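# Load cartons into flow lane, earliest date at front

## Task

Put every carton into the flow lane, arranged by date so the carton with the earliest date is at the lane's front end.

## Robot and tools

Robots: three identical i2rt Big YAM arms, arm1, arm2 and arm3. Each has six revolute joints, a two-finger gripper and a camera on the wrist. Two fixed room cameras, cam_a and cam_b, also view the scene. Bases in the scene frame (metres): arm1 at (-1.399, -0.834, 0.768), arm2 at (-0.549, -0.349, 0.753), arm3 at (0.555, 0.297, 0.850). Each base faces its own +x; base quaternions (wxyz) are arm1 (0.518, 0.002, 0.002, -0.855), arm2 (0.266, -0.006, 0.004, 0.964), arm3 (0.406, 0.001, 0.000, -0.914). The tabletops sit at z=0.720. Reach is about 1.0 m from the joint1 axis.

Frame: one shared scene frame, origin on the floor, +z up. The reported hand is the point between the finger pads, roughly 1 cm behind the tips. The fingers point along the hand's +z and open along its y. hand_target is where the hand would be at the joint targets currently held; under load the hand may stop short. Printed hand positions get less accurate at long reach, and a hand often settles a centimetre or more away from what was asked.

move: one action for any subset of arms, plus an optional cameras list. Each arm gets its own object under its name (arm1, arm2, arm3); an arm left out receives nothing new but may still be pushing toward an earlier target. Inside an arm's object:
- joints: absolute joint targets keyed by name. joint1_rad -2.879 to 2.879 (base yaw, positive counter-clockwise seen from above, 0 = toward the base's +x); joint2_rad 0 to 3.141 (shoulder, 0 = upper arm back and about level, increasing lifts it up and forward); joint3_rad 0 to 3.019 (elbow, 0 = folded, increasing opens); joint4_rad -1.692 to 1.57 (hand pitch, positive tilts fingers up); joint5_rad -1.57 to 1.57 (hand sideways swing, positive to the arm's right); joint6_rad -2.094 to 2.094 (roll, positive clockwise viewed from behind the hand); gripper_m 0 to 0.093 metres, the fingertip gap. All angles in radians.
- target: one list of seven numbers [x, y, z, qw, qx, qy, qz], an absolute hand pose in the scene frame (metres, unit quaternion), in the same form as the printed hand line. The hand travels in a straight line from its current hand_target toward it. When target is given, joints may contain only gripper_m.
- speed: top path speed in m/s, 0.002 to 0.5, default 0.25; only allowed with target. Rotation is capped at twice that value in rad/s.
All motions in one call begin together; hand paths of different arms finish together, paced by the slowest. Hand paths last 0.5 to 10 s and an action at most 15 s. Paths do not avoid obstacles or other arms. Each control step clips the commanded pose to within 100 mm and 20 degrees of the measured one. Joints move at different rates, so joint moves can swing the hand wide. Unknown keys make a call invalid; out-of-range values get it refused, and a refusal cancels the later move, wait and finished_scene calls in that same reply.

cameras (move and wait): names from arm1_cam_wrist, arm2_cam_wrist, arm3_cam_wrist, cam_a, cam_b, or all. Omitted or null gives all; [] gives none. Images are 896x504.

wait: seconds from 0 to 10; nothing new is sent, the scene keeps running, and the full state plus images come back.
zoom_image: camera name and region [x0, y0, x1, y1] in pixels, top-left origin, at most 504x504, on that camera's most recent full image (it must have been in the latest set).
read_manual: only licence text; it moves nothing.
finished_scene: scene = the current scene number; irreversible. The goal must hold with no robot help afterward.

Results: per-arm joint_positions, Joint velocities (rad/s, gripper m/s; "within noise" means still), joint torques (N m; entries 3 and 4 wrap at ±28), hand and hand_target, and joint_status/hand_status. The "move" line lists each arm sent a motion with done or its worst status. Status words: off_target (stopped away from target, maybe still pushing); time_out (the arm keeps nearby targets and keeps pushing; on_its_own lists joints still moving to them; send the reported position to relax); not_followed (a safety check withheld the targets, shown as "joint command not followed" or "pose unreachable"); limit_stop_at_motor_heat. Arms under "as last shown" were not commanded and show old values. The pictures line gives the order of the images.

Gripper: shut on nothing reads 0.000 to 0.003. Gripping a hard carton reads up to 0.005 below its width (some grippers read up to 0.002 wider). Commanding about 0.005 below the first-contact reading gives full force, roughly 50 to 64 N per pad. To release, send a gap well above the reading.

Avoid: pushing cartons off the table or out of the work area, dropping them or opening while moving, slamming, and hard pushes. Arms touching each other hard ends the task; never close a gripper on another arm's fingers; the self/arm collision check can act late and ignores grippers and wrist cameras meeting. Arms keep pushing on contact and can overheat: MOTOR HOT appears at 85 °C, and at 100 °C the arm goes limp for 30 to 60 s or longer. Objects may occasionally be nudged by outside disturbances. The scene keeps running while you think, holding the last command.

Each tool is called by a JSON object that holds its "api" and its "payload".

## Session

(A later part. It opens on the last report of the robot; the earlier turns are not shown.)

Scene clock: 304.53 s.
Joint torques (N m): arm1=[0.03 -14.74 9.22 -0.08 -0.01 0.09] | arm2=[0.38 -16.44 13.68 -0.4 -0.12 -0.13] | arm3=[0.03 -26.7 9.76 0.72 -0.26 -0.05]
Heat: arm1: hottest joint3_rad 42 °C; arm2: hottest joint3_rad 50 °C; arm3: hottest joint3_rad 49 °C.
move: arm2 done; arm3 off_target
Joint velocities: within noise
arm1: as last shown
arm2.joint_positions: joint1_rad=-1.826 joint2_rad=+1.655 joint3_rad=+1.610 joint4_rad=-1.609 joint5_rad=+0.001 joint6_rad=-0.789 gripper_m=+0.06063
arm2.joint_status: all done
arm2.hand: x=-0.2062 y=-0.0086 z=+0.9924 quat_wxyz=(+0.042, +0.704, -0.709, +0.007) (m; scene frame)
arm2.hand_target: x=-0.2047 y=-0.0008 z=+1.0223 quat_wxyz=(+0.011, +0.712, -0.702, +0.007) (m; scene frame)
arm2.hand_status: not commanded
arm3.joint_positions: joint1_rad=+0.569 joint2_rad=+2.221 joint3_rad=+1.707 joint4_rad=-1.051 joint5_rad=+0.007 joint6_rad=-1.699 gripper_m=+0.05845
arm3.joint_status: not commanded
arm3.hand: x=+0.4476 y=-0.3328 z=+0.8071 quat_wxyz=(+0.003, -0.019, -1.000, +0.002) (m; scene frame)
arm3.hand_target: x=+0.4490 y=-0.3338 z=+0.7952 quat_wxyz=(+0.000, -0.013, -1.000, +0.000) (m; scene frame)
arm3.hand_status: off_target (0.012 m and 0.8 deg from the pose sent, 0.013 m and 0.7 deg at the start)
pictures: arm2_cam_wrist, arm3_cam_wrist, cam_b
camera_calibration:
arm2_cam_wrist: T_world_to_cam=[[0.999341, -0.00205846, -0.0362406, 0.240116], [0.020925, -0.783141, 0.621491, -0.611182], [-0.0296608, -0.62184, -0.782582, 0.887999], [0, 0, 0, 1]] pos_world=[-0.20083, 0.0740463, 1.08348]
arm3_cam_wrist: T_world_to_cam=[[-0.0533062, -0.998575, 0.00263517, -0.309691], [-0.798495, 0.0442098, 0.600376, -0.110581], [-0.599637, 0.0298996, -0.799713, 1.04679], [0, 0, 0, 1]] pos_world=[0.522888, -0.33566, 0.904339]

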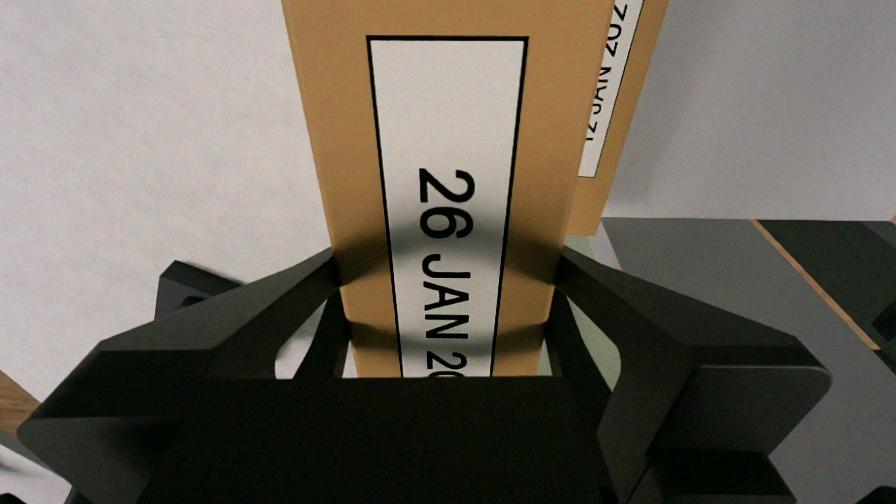

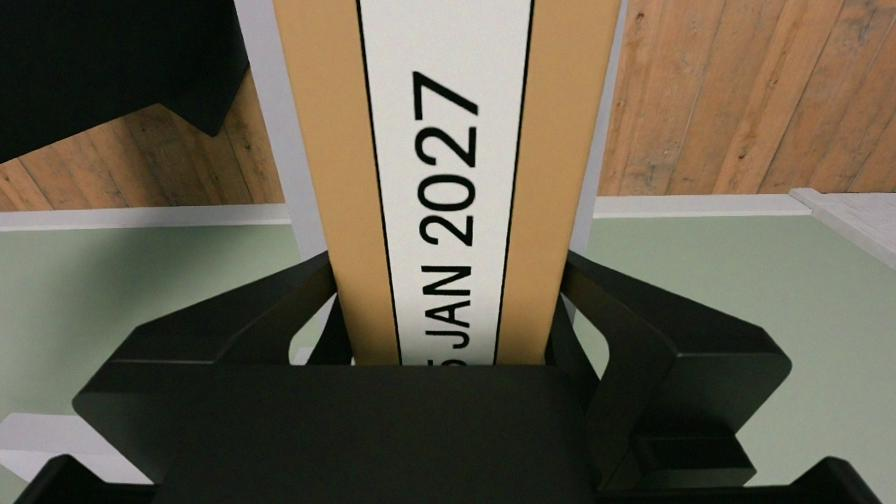

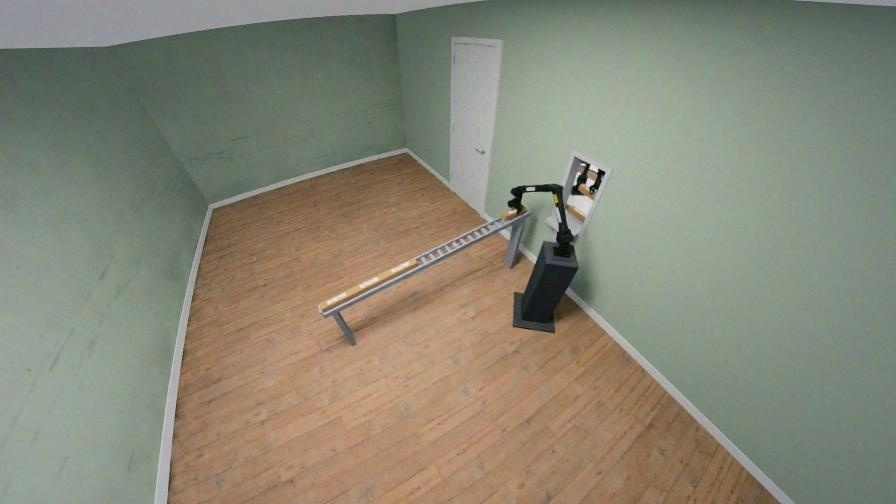

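{"api": "move", "payload": {"arm2": {"target": [0.043, 0.013, 0.955, 0, 0.70711, -0.70711, 0], "speed": 0.2}, "arm3": {"joints": {"gripper_m": 0.093}}, "cameras": ["cam_b", "arm3_cam_wrist"]}}

{"api": "move", "payload": {"arm2": {"target": [0.040, 0.013, 0.792, -0.0297, 0.7068, -0.7068, 0.0069], "speed": 0.12}, "arm3": {"target": [0.45, -0.332, 0.94, 0, 0.0131, 0.9999, 0], "speed": 0.15}, "cameras": ["cam_b", "arm3_cam_wrist"]}}

Scene clock: 311.20 s.
Joint torques (N m): arm1=[-0.15 -14.8 9.21 -0.1 0 0.09] | arm2=[-0.56 -23.94 16.2 -0.32 -0.16 -0.11] | arm3=[0.26 -26.87 9.77 0.65 -0.14 -0.03]
Heat: arm1: hottest joint3_rad 42 °C; arm2: hottest joint3_rad 51 °C; arm3: hottest joint3_rad 48 °C.
move: arm2 off_target; arm3 done
Joint velocities: within noise
arm1.joint_positions: joint1_rad=+0.309 joint2_rad=+1.428 joint3_rad=+1.494 joint4_rad=-1.560 joint5_rad=+0.001 joint6_rad=-0.405 gripper_m=+0.08996
arm1.joint_status: not commanded
arm1.hand: x=-1.4744 y=-1.2640 z=+1.0602 quat_wxyz=(-0.017, -0.620, -0.784, +0.031) (m; scene frame)
arm1.hand_target: x=-1.4773 y=-1.2590 z=+1.0690 quat_wxyz=(-0.020, -0.625, -0.779, +0.036) (m; scene frame)
arm1.hand_status: not commanded
arm2.joint_positions: joint1_rad=-2.060 joint2_rad=+2.234 joint3_rad=+2.294 joint4_rad=-1.685 joint5_rad=-0.013 joint6_rad=-1.017 gripper_m=+0.06063
arm2.joint_status: not commanded
arm2.hand: x=+0.0284 y=+0.0034 z=+0.9189 quat_wxyz=(+0.025, +0.703, -0.711, -0.005) (m; scene frame)
arm2.hand_target: x=+0.0403 y=+0.0114 z=+0.9548 quat_wxyz=(-0.014, +0.707, -0.707, +0.004) (m; scene frame)
arm2.hand_status: off_target (0.040 m and 3.1 deg from the pose sent, 0.253 m and 4.9 deg at the start; a joint's target at an end of its range on 27 of 70 steps)
arm3.joint_positions: joint1_rad=+0.569 joint2_rad=+2.221 joint3_rad=+1.707 joint4_rad=-1.049 joint5_rad=+0.005 joint6_rad=-1.701 gripper_m=+0.09294
arm3.joint_status: all done
arm3.hand: x=+0.4480 y=-0.3334 z=+0.8071 quat_wxyz=(+0.002, -0.018, -1.000, +0.004) (m; scene frame)
arm3.hand_target: x=+0.4489 y=-0.3338 z=+0.7953 quat_wxyz=(+0.000, -0.013, -1.000, +0.000) (m; scene frame)
arm3.hand_status: not commanded
pictures: arm3_cam_wrist, cam_b
camera_calibration:
arm3_cam_wrist: T_world_to_cam=[[-0.0513683, -0.998666, 0.00517703, -0.313227], [-0.799912, 0.0442475, 0.598484, -0.108065], [-0.597915, 0.0266019, -0.801118, 1.04634], [0, 0, 0, 1]] pos_world=[0.523089, -0.335862, 0.904537]

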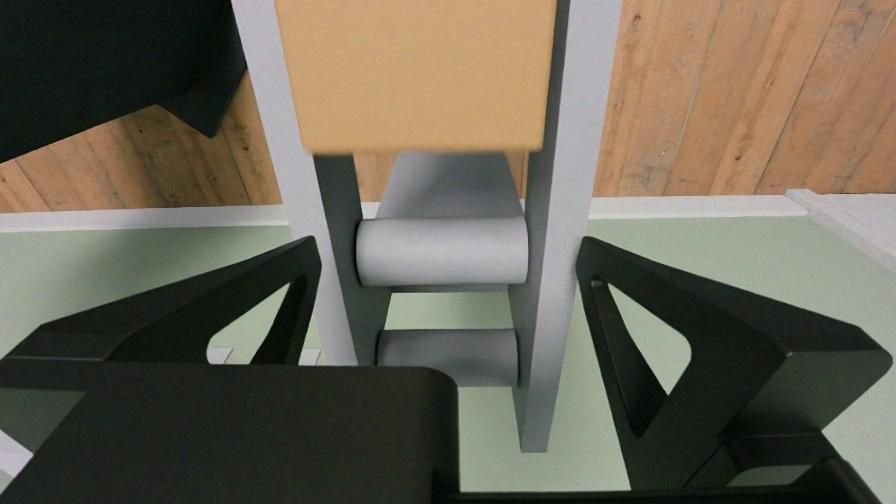

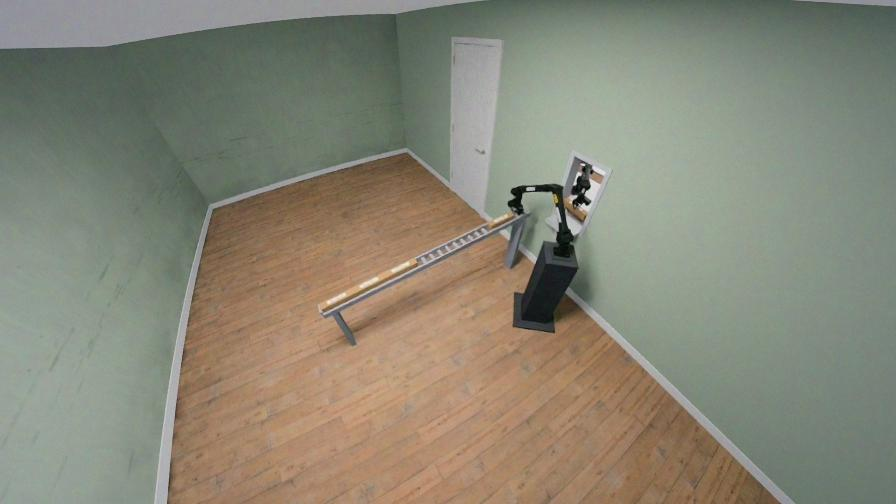

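Scene clock: 313.27 s.
Joint torques (N m): arm1=[-0.03 -14.8 9.22 -0.09 -0.01 0.09] | arm2=[0.15 -22.83 9.17 0.96 -0.2 -0.09] | arm3=[0.15 -27.52 14.09 -0.23 -0.13 -0.02]
Heat: arm1: hottest joint3_rad 42 °C; arm2: hottest joint3_rad 51 °C; arm3: hottest joint3_rad 48 °C.
move: arm2 done; arm3 off_target
Joint velocities: within noise
arm1: as last shown
arm2.joint_positions: joint1_rad=-2.060 joint2_rad=+2.239 joint3_rad=+1.967 joint4_rad=-1.252 joint5_rad=-0.013 joint6_rad=-1.017 gripper_m=+0.06063
arm2.joint_status: not commanded
arm2.hand: x=+0.0405 y=+0.0086 z=+0.7922 quat_wxyz=(-0.024, +0.703, -0.711, +0.007) (m; scene frame)
arm2.hand_target: x=+0.0400 y=+0.0129 z=+0.7920 quat_wxyz=(-0.030, +0.707, -0.707, +0.007) (m; scene frame)
arm2.hand_status: done (0.004 m and 0.9 deg from the pose sent, 0.128 m and 6.5 deg at the start)
arm3.joint_positions: joint1_rad=+0.569 joint2_rad=+2.080 joint3_rad=+1.801 joint4_rad=-1.319 joint5_rad=+0.005 joint6_rad=-1.701 gripper_m=+0.09294
arm3.joint_status: not commanded
arm3.hand: x=+0.4500 y=-0.3199 z=+0.9270 quat_wxyz=(-0.001, -0.018, -1.000, -0.014) (m; scene frame)
arm3.hand_target: x=+0.4500 y=-0.3315 z=+0.9402 quat_wxyz=(+0.000, -0.013, -1.000, +0.000) (m; scene frame)
arm3.hand_status: off_target (0.018 m and 1.7 deg from the pose sent, 0.133 m and 0.7 deg at the start)
pictures: arm3_cam_wrist, cam_b
camera_calibration:
arm3_cam_wrist: T_world_to_cam=[[-0.0512056, -0.998226, -0.0303652, -0.26722], [-0.803454, 0.0231175, 0.594917, -0.180684], [-0.59316, 0.0548602, -0.803213, 1.15204], [0, 0, 0, 1]] pos_world=[0.524487, -0.32577, 1.02471]

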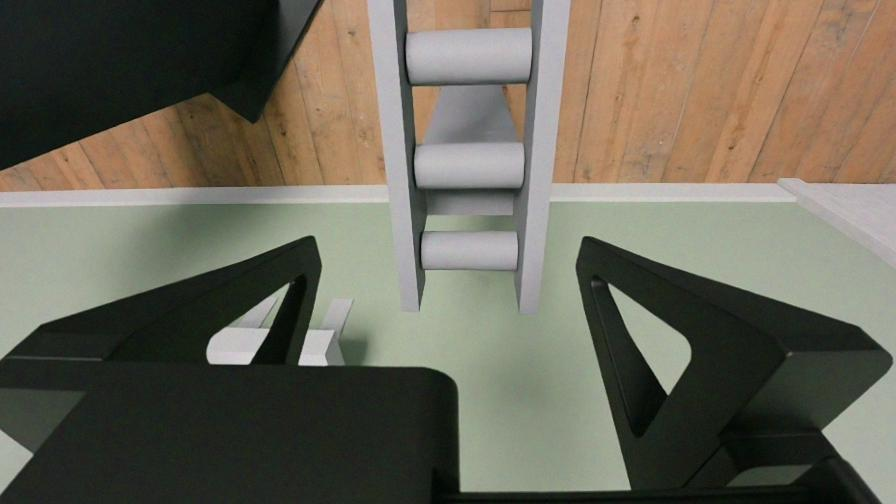

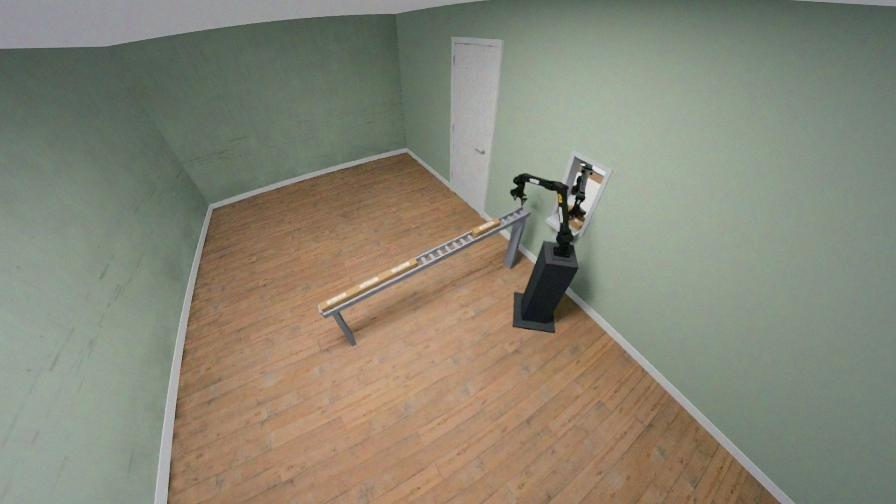

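{"api": "move", "payload": {"arm2": {"target": [0.040, 0.012, 0.780, 0, 0.70711, -0.70711, 0], "speed": 0.08}, "arm3": {"joints": {"joint1_rad": -0.053, "joint2_rad": 1.478, "joint3_rad": 1.087, "joint4_rad": -1.205, "joint5_rad": 0, "joint6_rad": -0.770}}, "cameras": []}}

{"api": "move", "payload": {"arm2": {"joints": {"gripper_m": 0.09}}, "cameras": ["arm2_cam_wrist"]}}

{"api": "move", "payload": {"arm2": {"target": [0.044, 0.011, 0.93, 0, 0.70711, -0.70711, 0], "speed": 0.15}, "cameras": ["arm2_cam_wrist"]}}

{"api": "move", "payload": {"arm2": {"target": [-0.21, 0.0, 1.0, 0, 0.70711, -0.70711, 0], "speed": 0.25}, "cameras": ["arm2_cam_wrist", "arm3_cam_wrist", "cam_b"]}}

Scene clock: 324.30 s.
Joint torques (N m): arm1=[-0.09 -14.8 9.22 -0.08 -0.01 0.09] | arm2=[0.09 -19.14 13.11 -0.42 -0.15 -0.08] | arm3=[-0.26 -14.68 10.41 0.49 -0.1 0.13]
Heat: arm1: hottest joint3_rad 42 °C; arm2: hottest joint3_rad 51 °C; arm3: hottest joint3_rad 47 °C.
move: arm2 off_target; arm3 done
Joint velocities: within noise
arm1: as last shown
arm2.joint_positions: joint1_rad=-2.060 joint2_rad=+2.247 joint3_rad=+1.976 joint4_rad=-1.290 joint5_rad=-0.014 joint6_rad=-1.018 gripper_m=+0.06063
arm2.joint_status: not commanded
arm2.hand: x=+0.0344 y=+0.0049 z=+0.7894 quat_wxyz=(-0.005, +0.703, -0.711, +0.002) (m; scene frame)
arm2.hand_target: x=+0.0395 y=+0.0116 z=+0.7801 quat_wxyz=(-0.001, +0.707, -0.707, +0.000) (m; scene frame)
arm2.hand_status: off_target (0.013 m and 0.9 deg from the pose sent, 0.013 m and 2.9 deg at the start)
arm3.joint_positions: joint1_rad=-0.050 joint2_rad=+1.468 joint3_rad=+1.084 joint4_rad=-1.208 joint5_rad=+0.002 joint6_rad=-0.779 gripper_m=+0.09297
arm3.joint_status: all done
arm3.hand: x=+0.2717 y=+0.0154 z=+0.9747 quat_wxyz=(+0.000, -0.709, -0.705, -0.012) (m; scene frame)
arm3.hand_target: x=+0.2698 y=+0.0145 z=+0.9720 quat_wxyz=(-0.001, -0.713, -0.701, -0.013) (m; scene frame)
arm3.hand_status: not commanded
pictures: none
No camera images: "cameras" was empty.

Scene clock: 325.03 s.
Joint torques (N m): arm1=[-0.09 -14.68 9.24 -0.08 -0.01 0.09] | arm2=[0.09 -20.72 12.86 -0.16 -0.15 -0.07] | arm3=[-0.09 -14.62 10.41 0.42 -0.09 0.14]
Heat: arm1: hottest joint3_rad 42 °C; arm2: hottest joint3_rad 51 °C; arm3: hottest joint3_rad 47 °C.
move: arm2 done
Joint velocities: within noise
arm1, arm3: as last shown
arm2.joint_positions: joint1_rad=-2.060 joint2_rad=+2.262 joint3_rad=+1.976 joint4_rad=-1.297 joint5_rad=-0.014 joint6_rad=-1.018 gripper_m=+0.08992
arm2.joint_status: all done
arm2.hand: x=+0.0317 y=+0.0031 z=+0.7796 quat_wxyz=(+0.005, +0.703, -0.711, -0.001) (m; scene frame)
arm2.hand_target: x=+0.0396 y=+0.0116 z=+0.7799 quat_wxyz=(-0.001, +0.707, -0.707, +0.000) (m; scene frame)
arm2.hand_status: not commanded
arm3.joint_positions: joint1_rad=-0.050 joint2_rad=+1.468 joint3_rad=+1.084 joint4_rad=-1.208 joint5_rad=+0.002 joint6_rad=-0.778 gripper_m=+0.09297
pictures: arm2_cam_wrist
camera_calibration:
arm2_cam_wrist: T_world_to_cam=[[0.999972, -0.00607989, 0.00436831, -0.0370416], [-0.00748555, -0.82115, 0.570664, -0.434104], [0.000117461, -0.57068, -0.821172, 0.764852], [0, 0, 0, 1]] pos_world=[0.0337012, 0.0797966, 0.875965]

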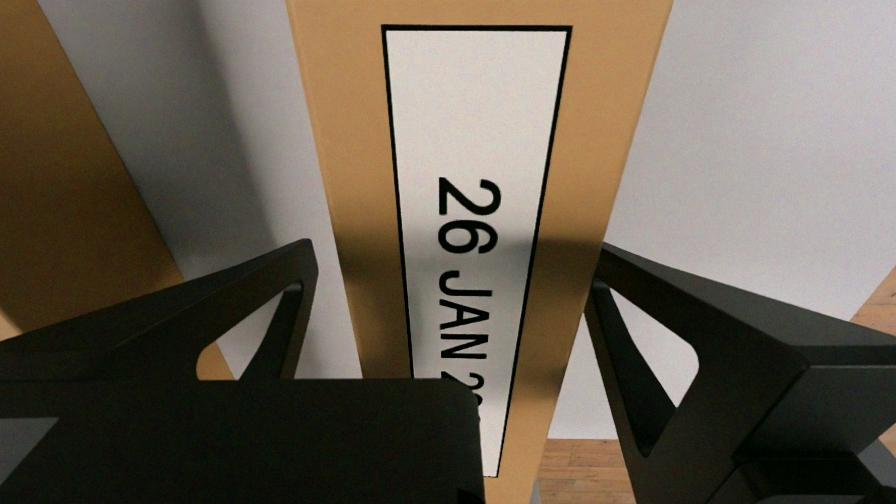

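Scene clock: 326.93 s.
Joint torques (N m): arm1=[-0.03 -14.8 9.22 -0.08 -0.01 0.09] | arm2=[-0.44 -20.37 14.75 0.01 -0.14 -0.13] | arm3=[0.15 -14.56 10.4 0.47 -0.09 0.15]
Heat: arm1: hottest joint3_rad 42 °C; arm2: hottest joint3_rad 51 °C; arm3: hottest joint3_rad 47 °C.
move: arm2 off_target
Joint velocities: within noise
arm1, arm3: as last shown
arm2.joint_positions: joint1_rad=-2.060 joint2_rad=+2.223 joint3_rad=+2.293 joint4_rad=-1.665 joint5_rad=-0.014 joint6_rad=-1.020 gripper_m=+0.08996
arm2.joint_status: not commanded
arm2.hand: x=+0.0318 y=+0.0057 z=+0.9256 quat_wxyz=(+0.011, +0.704, -0.710, -0.002) (m; scene frame)
arm2.hand_target: x=+0.0433 y=+0.0105 z=+0.9298 quat_wxyz=(-0.001, +0.707, -0.707, +0.000) (m; scene frame)
arm2.hand_status: off_target (0.014 m and 1.4 deg from the pose sent, 0.151 m and 0.9 deg at the start)
pictures: arm2_cam_wrist
camera_calibration:
arm2_cam_wrist: T_world_to_cam=[[0.999975, -0.00398968, -0.00579398, -0.0283434], [0.0000729785, -0.817695, 0.575652, -0.520147], [-0.00703437, -0.575638, -0.817674, 0.883241], [0, 0, 0, 1]] pos_world=[0.0345937, 0.0829926, 1.02146]

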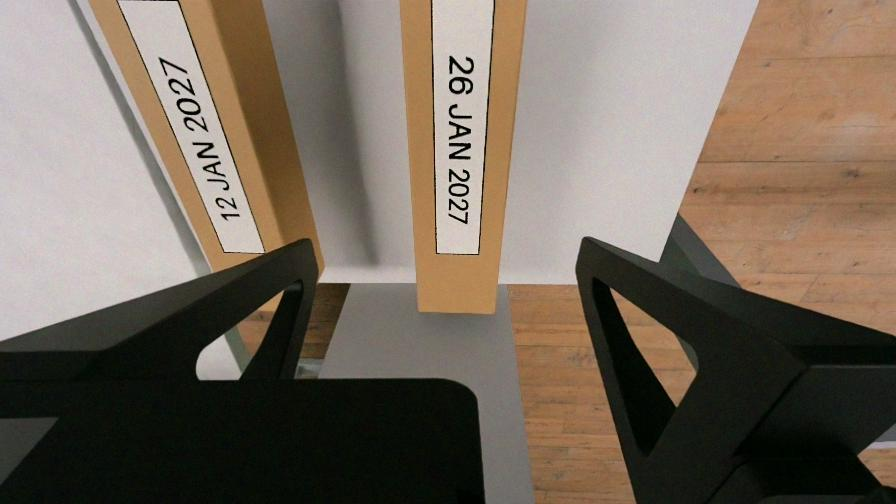

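Scene clock: 328.93 s.
Joint torques (N m): arm1=[-0.03 -14.8 9.21 -0.06 -0.01 0.09] | arm2=[0.09 -13.1 8.54 0.76 -0.07 0.09] | arm3=[-0.32 -14.62 10.45 0.4 -0.09 0.14]
Heat: arm1: hottest joint3_rad 42 °C; arm2: hottest joint3_rad 51 °C; arm3: hottest joint3_rad 47 °C.
move: arm2 done
Joint velocities: within noise
arm1, arm3: as last shown
arm2.joint_positions: joint1_rad=-1.817 joint2_rad=+1.602 joint3_rad=+1.593 joint4_rad=-1.546 joint5_rad=-0.016 joint6_rad=-0.794 gripper_m=+0.08996
arm2.joint_status: not commanded
arm2.hand: x=-0.2080 y=+0.0000 z=+1.0102 quat_wxyz=(-0.007, +0.710, -0.704, +0.000) (m; scene frame)
arm2.hand_target: x=-0.2100 y=+0.0000 z=+1.0002 quat_wxyz=(+0.000, +0.707, -0.707, +0.000) (m; scene frame)
arm2.hand_status: done (0.010 m and 1.0 deg from the pose sent, 0.253 m and 1.4 deg at the start)
pictures: arm2_cam_wrist, arm3_cam_wrist, cam_b
camera_calibration:
arm2_cam_wrist: T_world_to_cam=[[0.999652, 0.0130844, 0.0229001, 0.182847], [-0.00186538, -0.831016, 0.556245, -0.554348], [0.0263085, -0.556095, -0.830703, 0.967614], [0, 0, 0, 1]] pos_world=[-0.209274, 0.075021, 1.10797]
arm3_cam_wrist: T_world_to_cam=[[-0.99958, 0.0222514, -0.0185661, 0.29022], [0.0063367, 0.792977, 0.609218, -0.605886], [0.0282785, 0.608845, -0.792785, 0.878721], [0, 0, 0, 1]] pos_world=[0.269088, -0.0610088, 1.07114]

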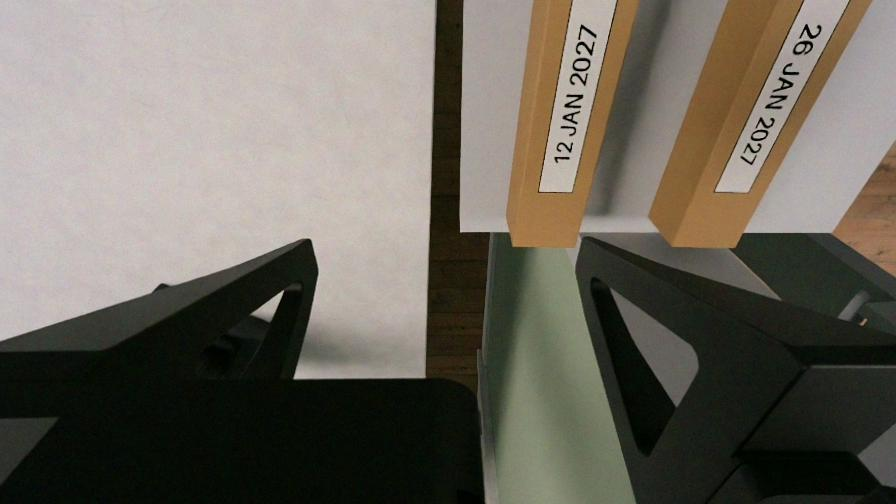

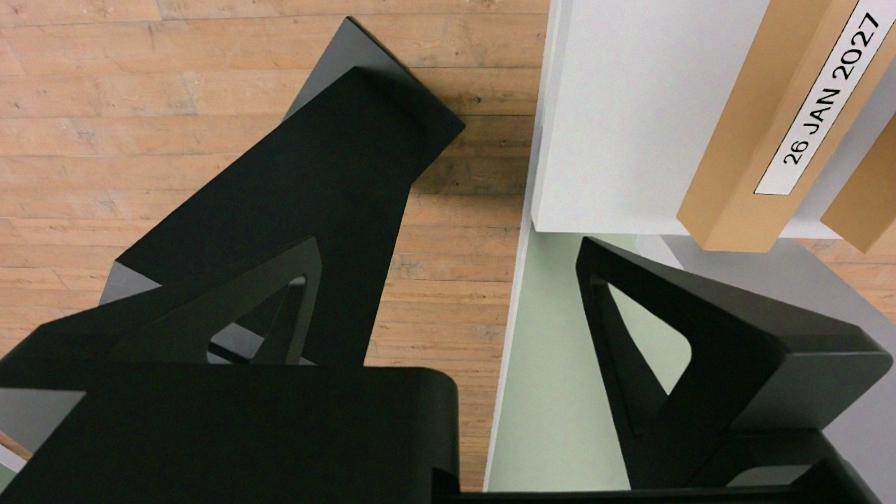

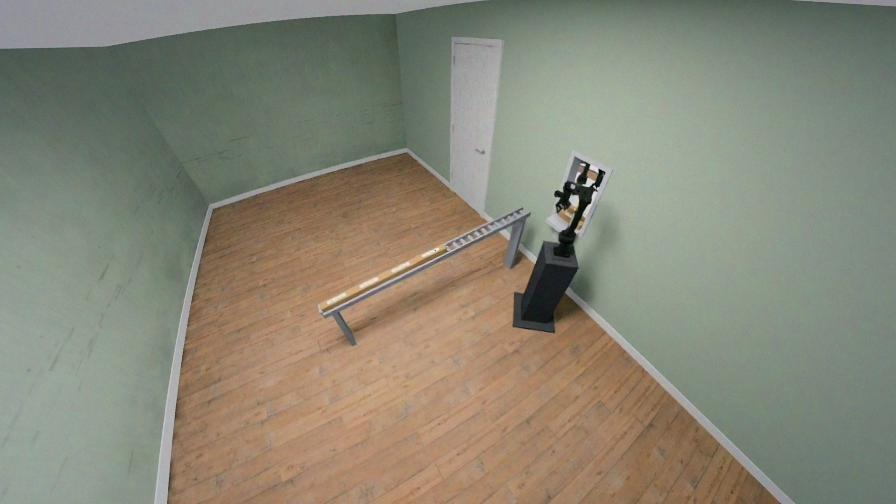

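{"api": "move", "payload": {"arm2": {"joints": {"joint1_rad": 0.0, "joint2_rad": 1.451, "joint3_rad": 1.443, "joint4_rad": -1.56, "joint5_rad": 0, "joint6_rad": 0.0}}, "arm3": {"target": [-0.150, 0.005, 0.868, 0, 0.70711, 0.70711, 0], "speed": 0.2}, "cameras": ["arm3_cam_wrist"]}}

Scene clock: 338.93 s.
Joint torques (N m): arm1=[-0.09 -14.8 9.24 -0.1 -0.01 0.09] | arm2=[0.15 -11.22 8.31 -0.01 0.01 0.09] | arm3=[-0.67 -30.21 15.25 0.02 -0.11 -0.04]
Heat: arm1: hottest joint3_rad 42 °C; arm2: hottest joint3_rad 51 °C; arm3: hottest joint3_rad 47 °C.
move: arm2 done; arm3 off_target
Joint velocities: within noise
arm1: as last shown
arm2.joint_positions: joint1_rad=-0.002 joint2_rad=+1.452 joint3_rad=+1.465 joint4_rad=-1.552 joint5_rad=-0.001 joint6_rad=-0.011 gripper_m=+0.08997
arm2.joint_status: all done
arm2.hand: x=-0.9230 y=-0.1220 z=+1.0207 quat_wxyz=(+0.000, +0.965, -0.262, -0.009) (m; scene frame)
arm2.hand_target: x=-0.9168 y=-0.1266 z=+1.0126 quat_wxyz=(+0.004, +0.964, -0.266, +0.005) (m; scene frame)
arm2.hand_status: not commanded
arm3.joint_positions: joint1_rad=-0.438 joint2_rad=+2.541 joint3_rad=+2.517 joint4_rad=-1.536 joint5_rad=+0.003 joint6_rad=-1.168 gripper_m=+0.09297
arm3.joint_status: not commanded
arm3.hand: x=-0.1436 y=+0.0045 z=+0.8821 quat_wxyz=(+0.003, -0.709, -0.706, +0.004) (m; scene frame)
arm3.hand_target: x=-0.1492 y=+0.0054 z=+0.8679 quat_wxyz=(+0.000, -0.707, -0.707, +0.001) (m; scene frame)
arm3.hand_status: off_target (0.015 m and 0.6 deg from the pose sent, 0.435 m and 1.4 deg at the start)
pictures: arm3_cam_wrist
camera_calibration:
arm3_cam_wrist: T_world_to_cam=[[-0.999775, 0.0202134, 0.00643977, -0.14847], [0.0200835, 0.804027, 0.594254, -0.523076], [0.00683416, 0.59425, -0.804252, 0.830752], [0, 0, 0, 1]] pos_world=[-0.143609, -0.0701057, 0.97993]

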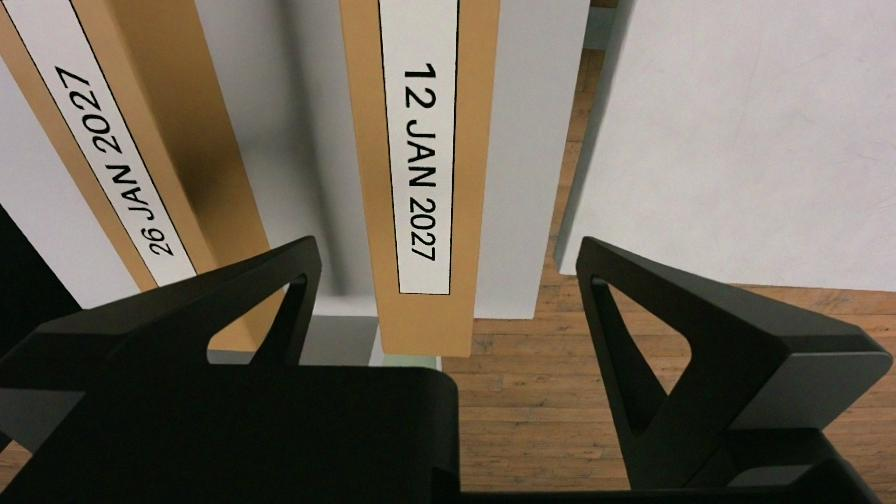

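{"api": "move", "payload": {"arm3": {"target": [-0.134, 0.019, 0.776, 0, 0.7224, 0.6915, 0], "speed": 0.12}, "cameras": ["arm3_cam_wrist"]}}

Scene clock: 345.70 s.
Joint torques (N m): arm1=[0.03 -14.74 9.24 -0.08 -0.01 0.09] | arm2=[0.15 -11.22 8.31 -0.01 0.01 0.1] | arm3=[-0.85 -32.15 10.55 0.66 -0.12 0.15]
Heat: arm1: hottest joint3_rad 42 °C; arm2: hottest joint3_rad 50 °C; arm3: hottest joint3_rad 48 °C.
move: arm3 off_target
Joint velocities: within noise
arm1, arm2: as last shown
arm3.joint_positions: joint1_rad=-0.440 joint2_rad=+2.541 joint3_rad=+2.275 joint4_rad=-1.292 joint5_rad=+0.003 joint6_rad=-1.151 gripper_m=+0.09297
arm3.joint_status: not commanded
arm3.hand: x=-0.1322 y=+0.0114 z=+0.7906 quat_wxyz=(+0.003, -0.715, -0.699, +0.004) (m; scene frame)
arm3.hand_target: x=-0.1337 y=+0.0191 z=+0.7763 quat_wxyz=(+0.000, -0.722, -0.692, +0.000) (m; scene frame)
arm3.hand_status: off_target (0.017 m and 1.3 deg from the pose sent, 0.108 m and 2.3 deg at the start)
pictures: arm3_cam_wrist
camera_calibration:
arm3_cam_wrist: T_world_to_cam=[[-0.999185, 0.0396526, 0.00749921, -0.137528], [0.0363565, 0.803839, 0.593735, -0.471901], [0.017515, 0.593524, -0.804626, 0.754779], [0, 0, 0, 1]] pos_world=[-0.133479, -0.063194, 0.88853]

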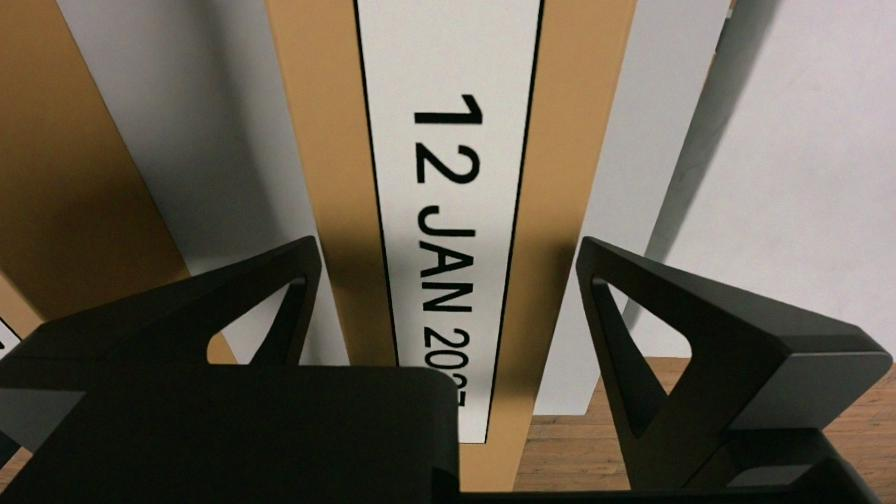

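{"api": "move", "payload": {"arm3": {"joints": {"gripper_m": 0.052}}, "cameras": ["arm3_cam_wrist"]}}

{"api": "move", "payload": {"arm3": {"target": [-0.120, 0.021, 0.94, 0, 0.7193, 0.6947, 0], "speed": 0.15}, "cameras": []}}

{"api": "move", "payload": {"arm3": {"target": [0.24, -0.015, 1.0, 0, 0.70711, 0.70711, 0], "speed": 0.25}, "cameras": ["arm3_cam_wrist"]}}

{"api": "move", "payload": {"arm3": {"target": [0.449, -0.343, 0.885, -0.0028, 0.0131, 0.9997, -0.019], "speed": 0.25}, "cameras": ["arm3_cam_wrist"]}}

Scene clock: 352.40 s.
Joint torques (N m): arm1=[-0.09 -14.8 9.22 -0.1 -0.01 0.09] | arm2=[0.15 -11.22 8.31 0.01 0.01 0.09] | arm3=[-0.97 -32.21 10.55 0.69 -0.12 0.16]
Heat: arm1: hottest joint3_rad 42 °C; arm2: hottest joint3_rad 50 °C; arm3: hottest joint3_rad 48 °C.
move: arm3 off_target
Joint velocities: within noise
arm1.joint_positions: joint1_rad=+0.309 joint2_rad=+1.428 joint3_rad=+1.494 joint4_rad=-1.560 joint5_rad=+0.001 joint6_rad=-0.405 gripper_m=+0.08996
arm1.joint_status: not commanded
arm1.hand: x=-1.4744 y=-1.2640 z=+1.0602 quat_wxyz=(-0.017, -0.620, -0.784, +0.031) (m; scene frame)
arm1.hand_target: x=-1.4773 y=-1.2590 z=+1.0690 quat_wxyz=(-0.020, -0.625, -0.779, +0.036) (m; scene frame)
arm1.hand_status: not commanded
arm2: as last shown
arm3.joint_positions: joint1_rad=-0.440 joint2_rad=+2.541 joint3_rad=+2.275 joint4_rad=-1.292 joint5_rad=+0.003 joint6_rad=-1.150 gripper_m=+0.05836
arm3.joint_status: gripper_m off_target (ended at +0.05839, target +0.05200)
arm3.hand: x=-0.1323 y=+0.0113 z=+0.7906 quat_wxyz=(+0.003, -0.716, -0.698, +0.004) (m; scene frame)
arm3.hand_target: x=-0.1337 y=+0.0191 z=+0.7763 quat_wxyz=(+0.000, -0.722, -0.691, +0.000) (m; scene frame)
arm3.hand_status: not commanded
pictures: arm3_cam_wrist
camera_calibration:
arm3_cam_wrist: T_world_to_cam=[[-0.999152, 0.0404216, 0.00779885, -0.13784], [0.037156, 0.803903, 0.593598, -0.471665], [0.0177247, 0.593385, -0.804724, 0.754887], [0, 0, 0, 1]] pos_world=[-0.133578, -0.0631935, 0.88853]

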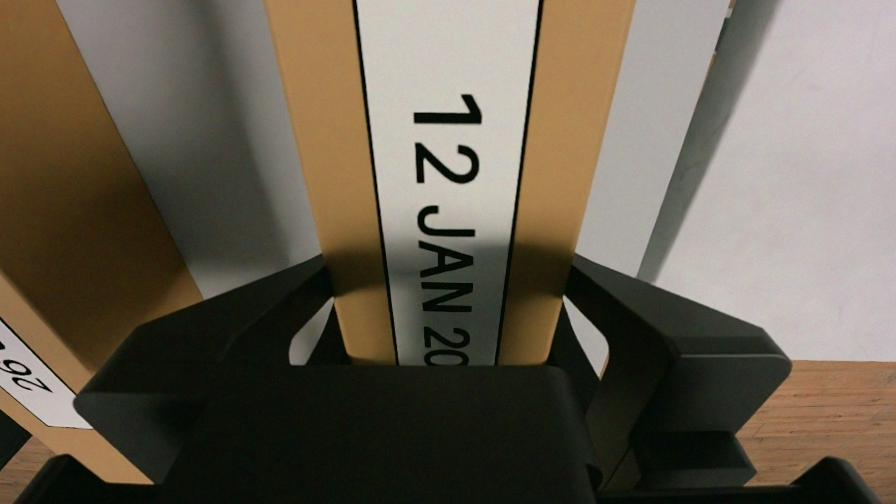

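Scene clock: 354.37 s.
Joint torques (N m): arm1=[-0.09 -14.8 9.22 -0.09 0 0.09] | arm2=[0.21 -11.28 8.32 -0.01 0.01 0.09] | arm3=[-0.5 -34.96 16.58 -0.18 -0.06 0.08]
Heat: arm1: hottest joint3_rad 42 °C; arm2: hottest joint3_rad 50 °C; arm3: hottest joint3_rad 48 °C.
move: arm3 off_target
Joint velocities: within noise
arm1, arm2: as last shown
arm3.joint_positions: joint1_rad=-0.440 joint2_rad=+2.409 joint3_rad=+2.313 joint4_rad=-1.548 joint5_rad=+0.001 joint6_rad=-1.149 gripper_m=+0.05836
arm3.joint_status: not commanded
arm3.hand: x=-0.1018 y=+0.0238 z=+0.9000 quat_wxyz=(-0.014, -0.716, -0.697, -0.035) (m; scene frame)
arm3.hand_target: x=-0.1179 y=+0.0220 z=+0.9400 quat_wxyz=(+0.000, -0.719, -0.695, +0.000) (m; scene frame)
arm3.hand_status: off_target (0.044 m and 4.3 deg from the pose sent, 0.150 m and 0.8 deg at the start)
pictures: none
No camera images: "cameras" was empty.

Scene clock: 356.80 s.
Joint torques (N m): arm1=[-0.03 -14.8 9.21 -0.09 -0.01 0.08] | arm2=[0.21 -11.22 8.29 0.01 0.01 0.09] | arm3=[0.44 -19.55 11.17 0.47 0.04 0.15]
Heat: arm1: hottest joint3_rad 42 °C; arm2: hottest joint3_rad 50 °C; arm3: hottest joint3_rad 48 °C.
move: arm3 off_target
Joint velocities: within noise
arm1, arm2: as last shown
arm3.joint_positions: joint1_rad=-0.057 joint2_rad=+1.560 joint3_rad=+1.227 joint4_rad=-1.268 joint5_rad=-0.001 joint6_rad=-0.796 gripper_m=+0.05836
arm3.joint_status: not commanded
arm3.hand: x=+0.2418 y=-0.0110 z=+0.9885 quat_wxyz=(-0.001, -0.705, -0.709, -0.016) (m; scene frame)
arm3.hand_target: x=+0.2400 y=-0.0149 z=+1.0000 quat_wxyz=(+0.000, -0.707, -0.707, +0.000) (m; scene frame)
arm3.hand_status: off_target (0.012 m and 1.9 deg from the pose sent, 0.358 m and 4.5 deg at the start)
pictures: arm3_cam_wrist
camera_calibration:
arm3_cam_wrist: T_world_to_cam=[[-0.99957, 0.0113773, -0.0270133, 0.269463], [-0.00756475, 0.790242, 0.612748, -0.593345], [0.0283185, 0.612689, -0.789817, 0.903619], [0, 0, 0, 1]] pos_world=[0.23927, -0.0878167, 1.08454]

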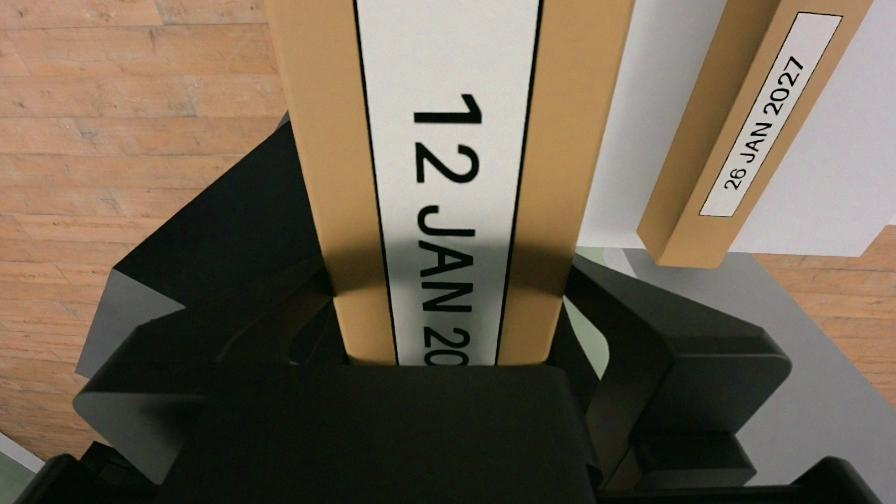

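Scene clock: 360.87 s.
Joint torques (N m): arm1=[-0.03 -14.8 9.22 -0.09 -0.01 0.09] | arm2=[0.15 -11.22 8.31 -0.02 0 0.09] | arm3=[0.62 -27.11 15.25 -0.13 -0.14 -0.07]
Heat: arm1: hottest joint3_rad 42 °C; arm2: hottest joint3_rad 50 °C; arm3: hottest joint3_rad 48 °C.
move: arm3 off_target
Joint velocities: within noise
arm1, arm2: as last shown
arm3.joint_positions: joint1_rad=+0.569 joint2_rad=+2.123 joint3_rad=+1.714 joint4_rad=-1.162 joint5_rad=+0.005 joint6_rad=-1.697 gripper_m=+0.05837
arm3.joint_status: not commanded
arm3.hand: x=+0.4494 y=-0.3222 z=+0.8693 quat_wxyz=(+0.001, -0.020, -1.000, -0.001) (m; scene frame)
arm3.hand_target: x=+0.4491 y=-0.3418 z=+0.8854 quat_wxyz=(+0.003, -0.013, -1.000, +0.019) (m; scene frame)
arm3.hand_status: off_target (0.026 m and 2.4 deg from the pose sent, 0.405 m and 88.3 deg at the start)
pictures: arm3_cam_wrist
camera_calibration:
arm3_cam_wrist: T_world_to_cam=[[-0.0551055, -0.998473, -0.00390156, -0.292692], [-0.80044, 0.0418396, 0.597951, -0.144744], [-0.596875, 0.0360734, -0.801523, 1.09968], [0, 0, 0, 1]] pos_world=[0.524386, -0.325859, 0.96683]

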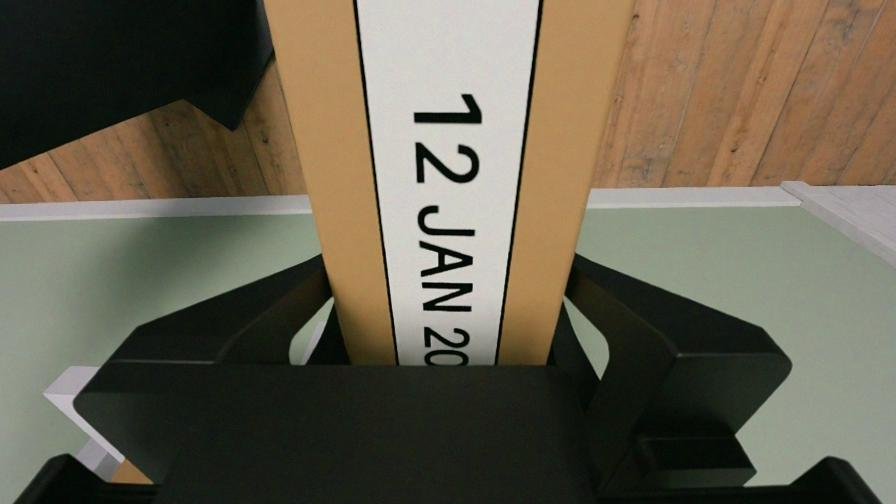

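{"api": "move", "payload": {"arm3": {"target": [0.449, -0.342, 0.838, -0.0028, 0.0131, 0.9997, -0.019], "speed": 0.15}, "cameras": []}}

{"api": "move", "payload": {"arm3": {"target": [0.449, -0.3395, 0.808, -0.0014, 0.0131, 0.9998, -0.0095], "speed": 0.1}, "cameras": []}}

{"api": "move", "payload": {"arm3": {"target": [0.449, -0.334, 0.795, 0, 0.0131, 0.9999, 0], "speed": 0.08}, "cameras": ["arm3_cam_wrist", "cam_b"]}}

Scene clock: 365.27 s.
Joint torques (N m): arm1=[0.03 -14.8 9.21 -0.08 0 0.09] | arm2=[0.15 -11.22 8.32 0.01 0.01 0.1] | arm3=[0.38 -28.63 11.06 0.66 -0.15 -0.03]
Heat: arm1: hottest joint3_rad 42 °C; arm2: hottest joint3_rad 50 °C; arm3: hottest joint3_rad 49 °C.
move: arm3 off_target
Joint velocities: within noise
arm1, arm2: as last shown
arm3.joint_positions: joint1_rad=+0.569 joint2_rad=+2.184 joint3_rad=+1.714 joint4_rad=-1.088 joint5_rad=+0.005 joint6_rad=-1.698 gripper_m=+0.05837
arm3.joint_status: not commanded
arm3.hand: x=+0.4478 y=-0.3324 z=+0.8316 quat_wxyz=(+0.002, -0.019, -1.000, +0.006) (m; scene frame)
arm3.hand_target: x=+0.4489 y=-0.3417 z=+0.8380 quat_wxyz=(+0.003, -0.013, -1.000, +0.019) (m; scene frame)
arm3.hand_status: off_target (0.012 m and 1.7 deg from the pose sent, 0.037 m and 2.4 deg at the start)
pictures: none
No camera images: "cameras" was empty.

Scene clock: 366.40 s.
Joint torques (N m): arm1=[-0.09 -14.74 9.21 -0.06 -0.01 0.09] | arm2=[0.09 -11.22 8.29 -0.01 0.01 0.09] | arm3=[0.15 -28.51 10.36 0.76 -0.15 -0.03]
Heat: arm1: hottest joint3_rad 42 °C; arm2: hottest joint3_rad 50 °C; arm3: hottest joint3_rad 49 °C.
move: arm3 done
Joint velocities: within noise
arm1, arm2: as last shown
arm3.joint_positions: joint1_rad=+0.569 joint2_rad=+2.225 joint3_rad=+1.710 joint4_rad=-1.054 joint5_rad=+0.005 joint6_rad=-1.700 gripper_m=+0.05837
arm3.joint_status: not commanded
arm3.hand: x=+0.4478 y=-0.3327 z=+0.8058 quat_wxyz=(+0.002, -0.019, -1.000, +0.001) (m; scene frame)
arm3.hand_target: x=+0.4489 y=-0.3394 z=+0.8080 quat_wxyz=(+0.001, -0.013, -1.000, +0.009) (m; scene frame)
arm3.hand_status: done (0.007 m and 1.2 deg from the pose sent, 0.025 m and 0.8 deg at the start)
pictures: none
No camera images: "cameras" was empty.

Scene clock: 367.37 s.
Joint torques (N m): arm1=[-0.09 -14.74 9.21 -0.08 -0.01 0.09] | arm2=[0.15 -11.22 8.31 -0.01 0.01 0.09] | arm3=[0.21 -27.05 9.72 0.61 -0.14 -0.03]
Heat: arm1: hottest joint3_rad 42 °C; arm2: hottest joint3_rad 50 °C; arm3: hottest joint3_rad 49 °C.
move: arm3 done
Joint velocities: within noise
arm1: as last shown
arm2.joint_positions: joint1_rad=-0.002 joint2_rad=+1.452 joint3_rad=+1.465 joint4_rad=-1.552 joint5_rad=-0.001 joint6_rad=-0.011 gripper_m=+0.08997
arm2.joint_status: not commanded
arm2.hand: x=-0.9230 y=-0.1220 z=+1.0207 quat_wxyz=(+0.000, +0.965, -0.262, -0.009) (m; scene frame)
arm2.hand_target: x=-0.9168 y=-0.1266 z=+1.0126 quat_wxyz=(+0.004, +0.964, -0.266, +0.005) (m; scene frame)
arm2.hand_status: not commanded
arm3.joint_positions: joint1_rad=+0.569 joint2_rad=+2.225 joint3_rad=+1.708 joint4_rad=-1.048 joint5_rad=+0.005 joint6_rad=-1.700 gripper_m=+0.05837
arm3.joint_status: not commanded
arm3.hand: x=+0.4478 y=-0.3331 z=+0.8048 quat_wxyz=(+0.002, -0.018, -1.000, +0.002) (m; scene frame)
arm3.hand_target: x=+0.4489 y=-0.3339 z=+0.7951 quat_wxyz=(+0.000, -0.013, -1.000, +0.000) (m; scene frame)
arm3.hand_status: done (0.010 m and 0.7 deg from the pose sent, 0.011 m and 0.6 deg at the start)
pictures: arm3_cam_wrist, cam_b
camera_calibration:
arm3_cam_wrist: T_world_to_cam=[[-0.0521093, -0.998639, 0.00212534, -0.31008], [-0.799976, 0.0430167, 0.598488, -0.107311], [-0.597765, 0.0294866, -0.801129, 1.04521], [0, 0, 0, 1]] pos_world=[0.522788, -0.335862, 0.902235]

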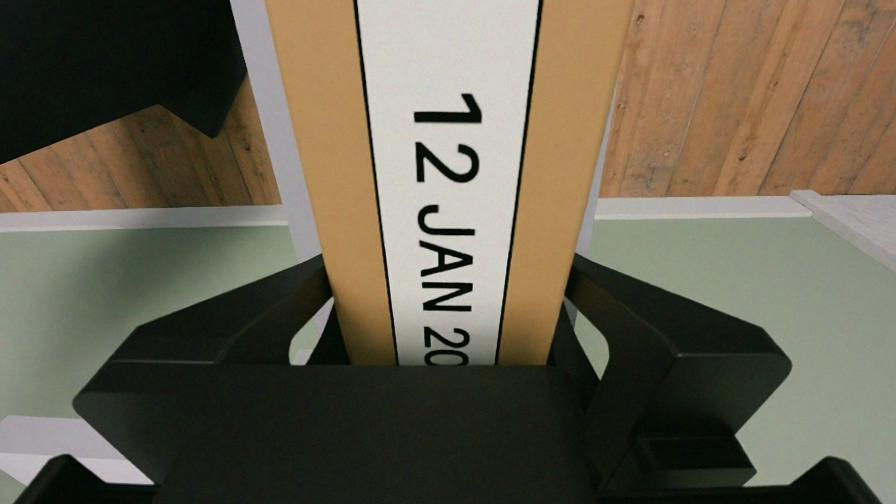

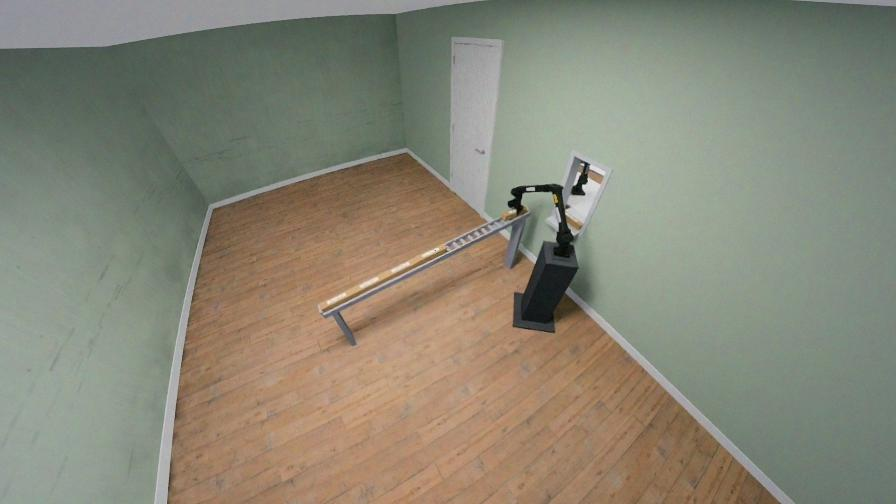

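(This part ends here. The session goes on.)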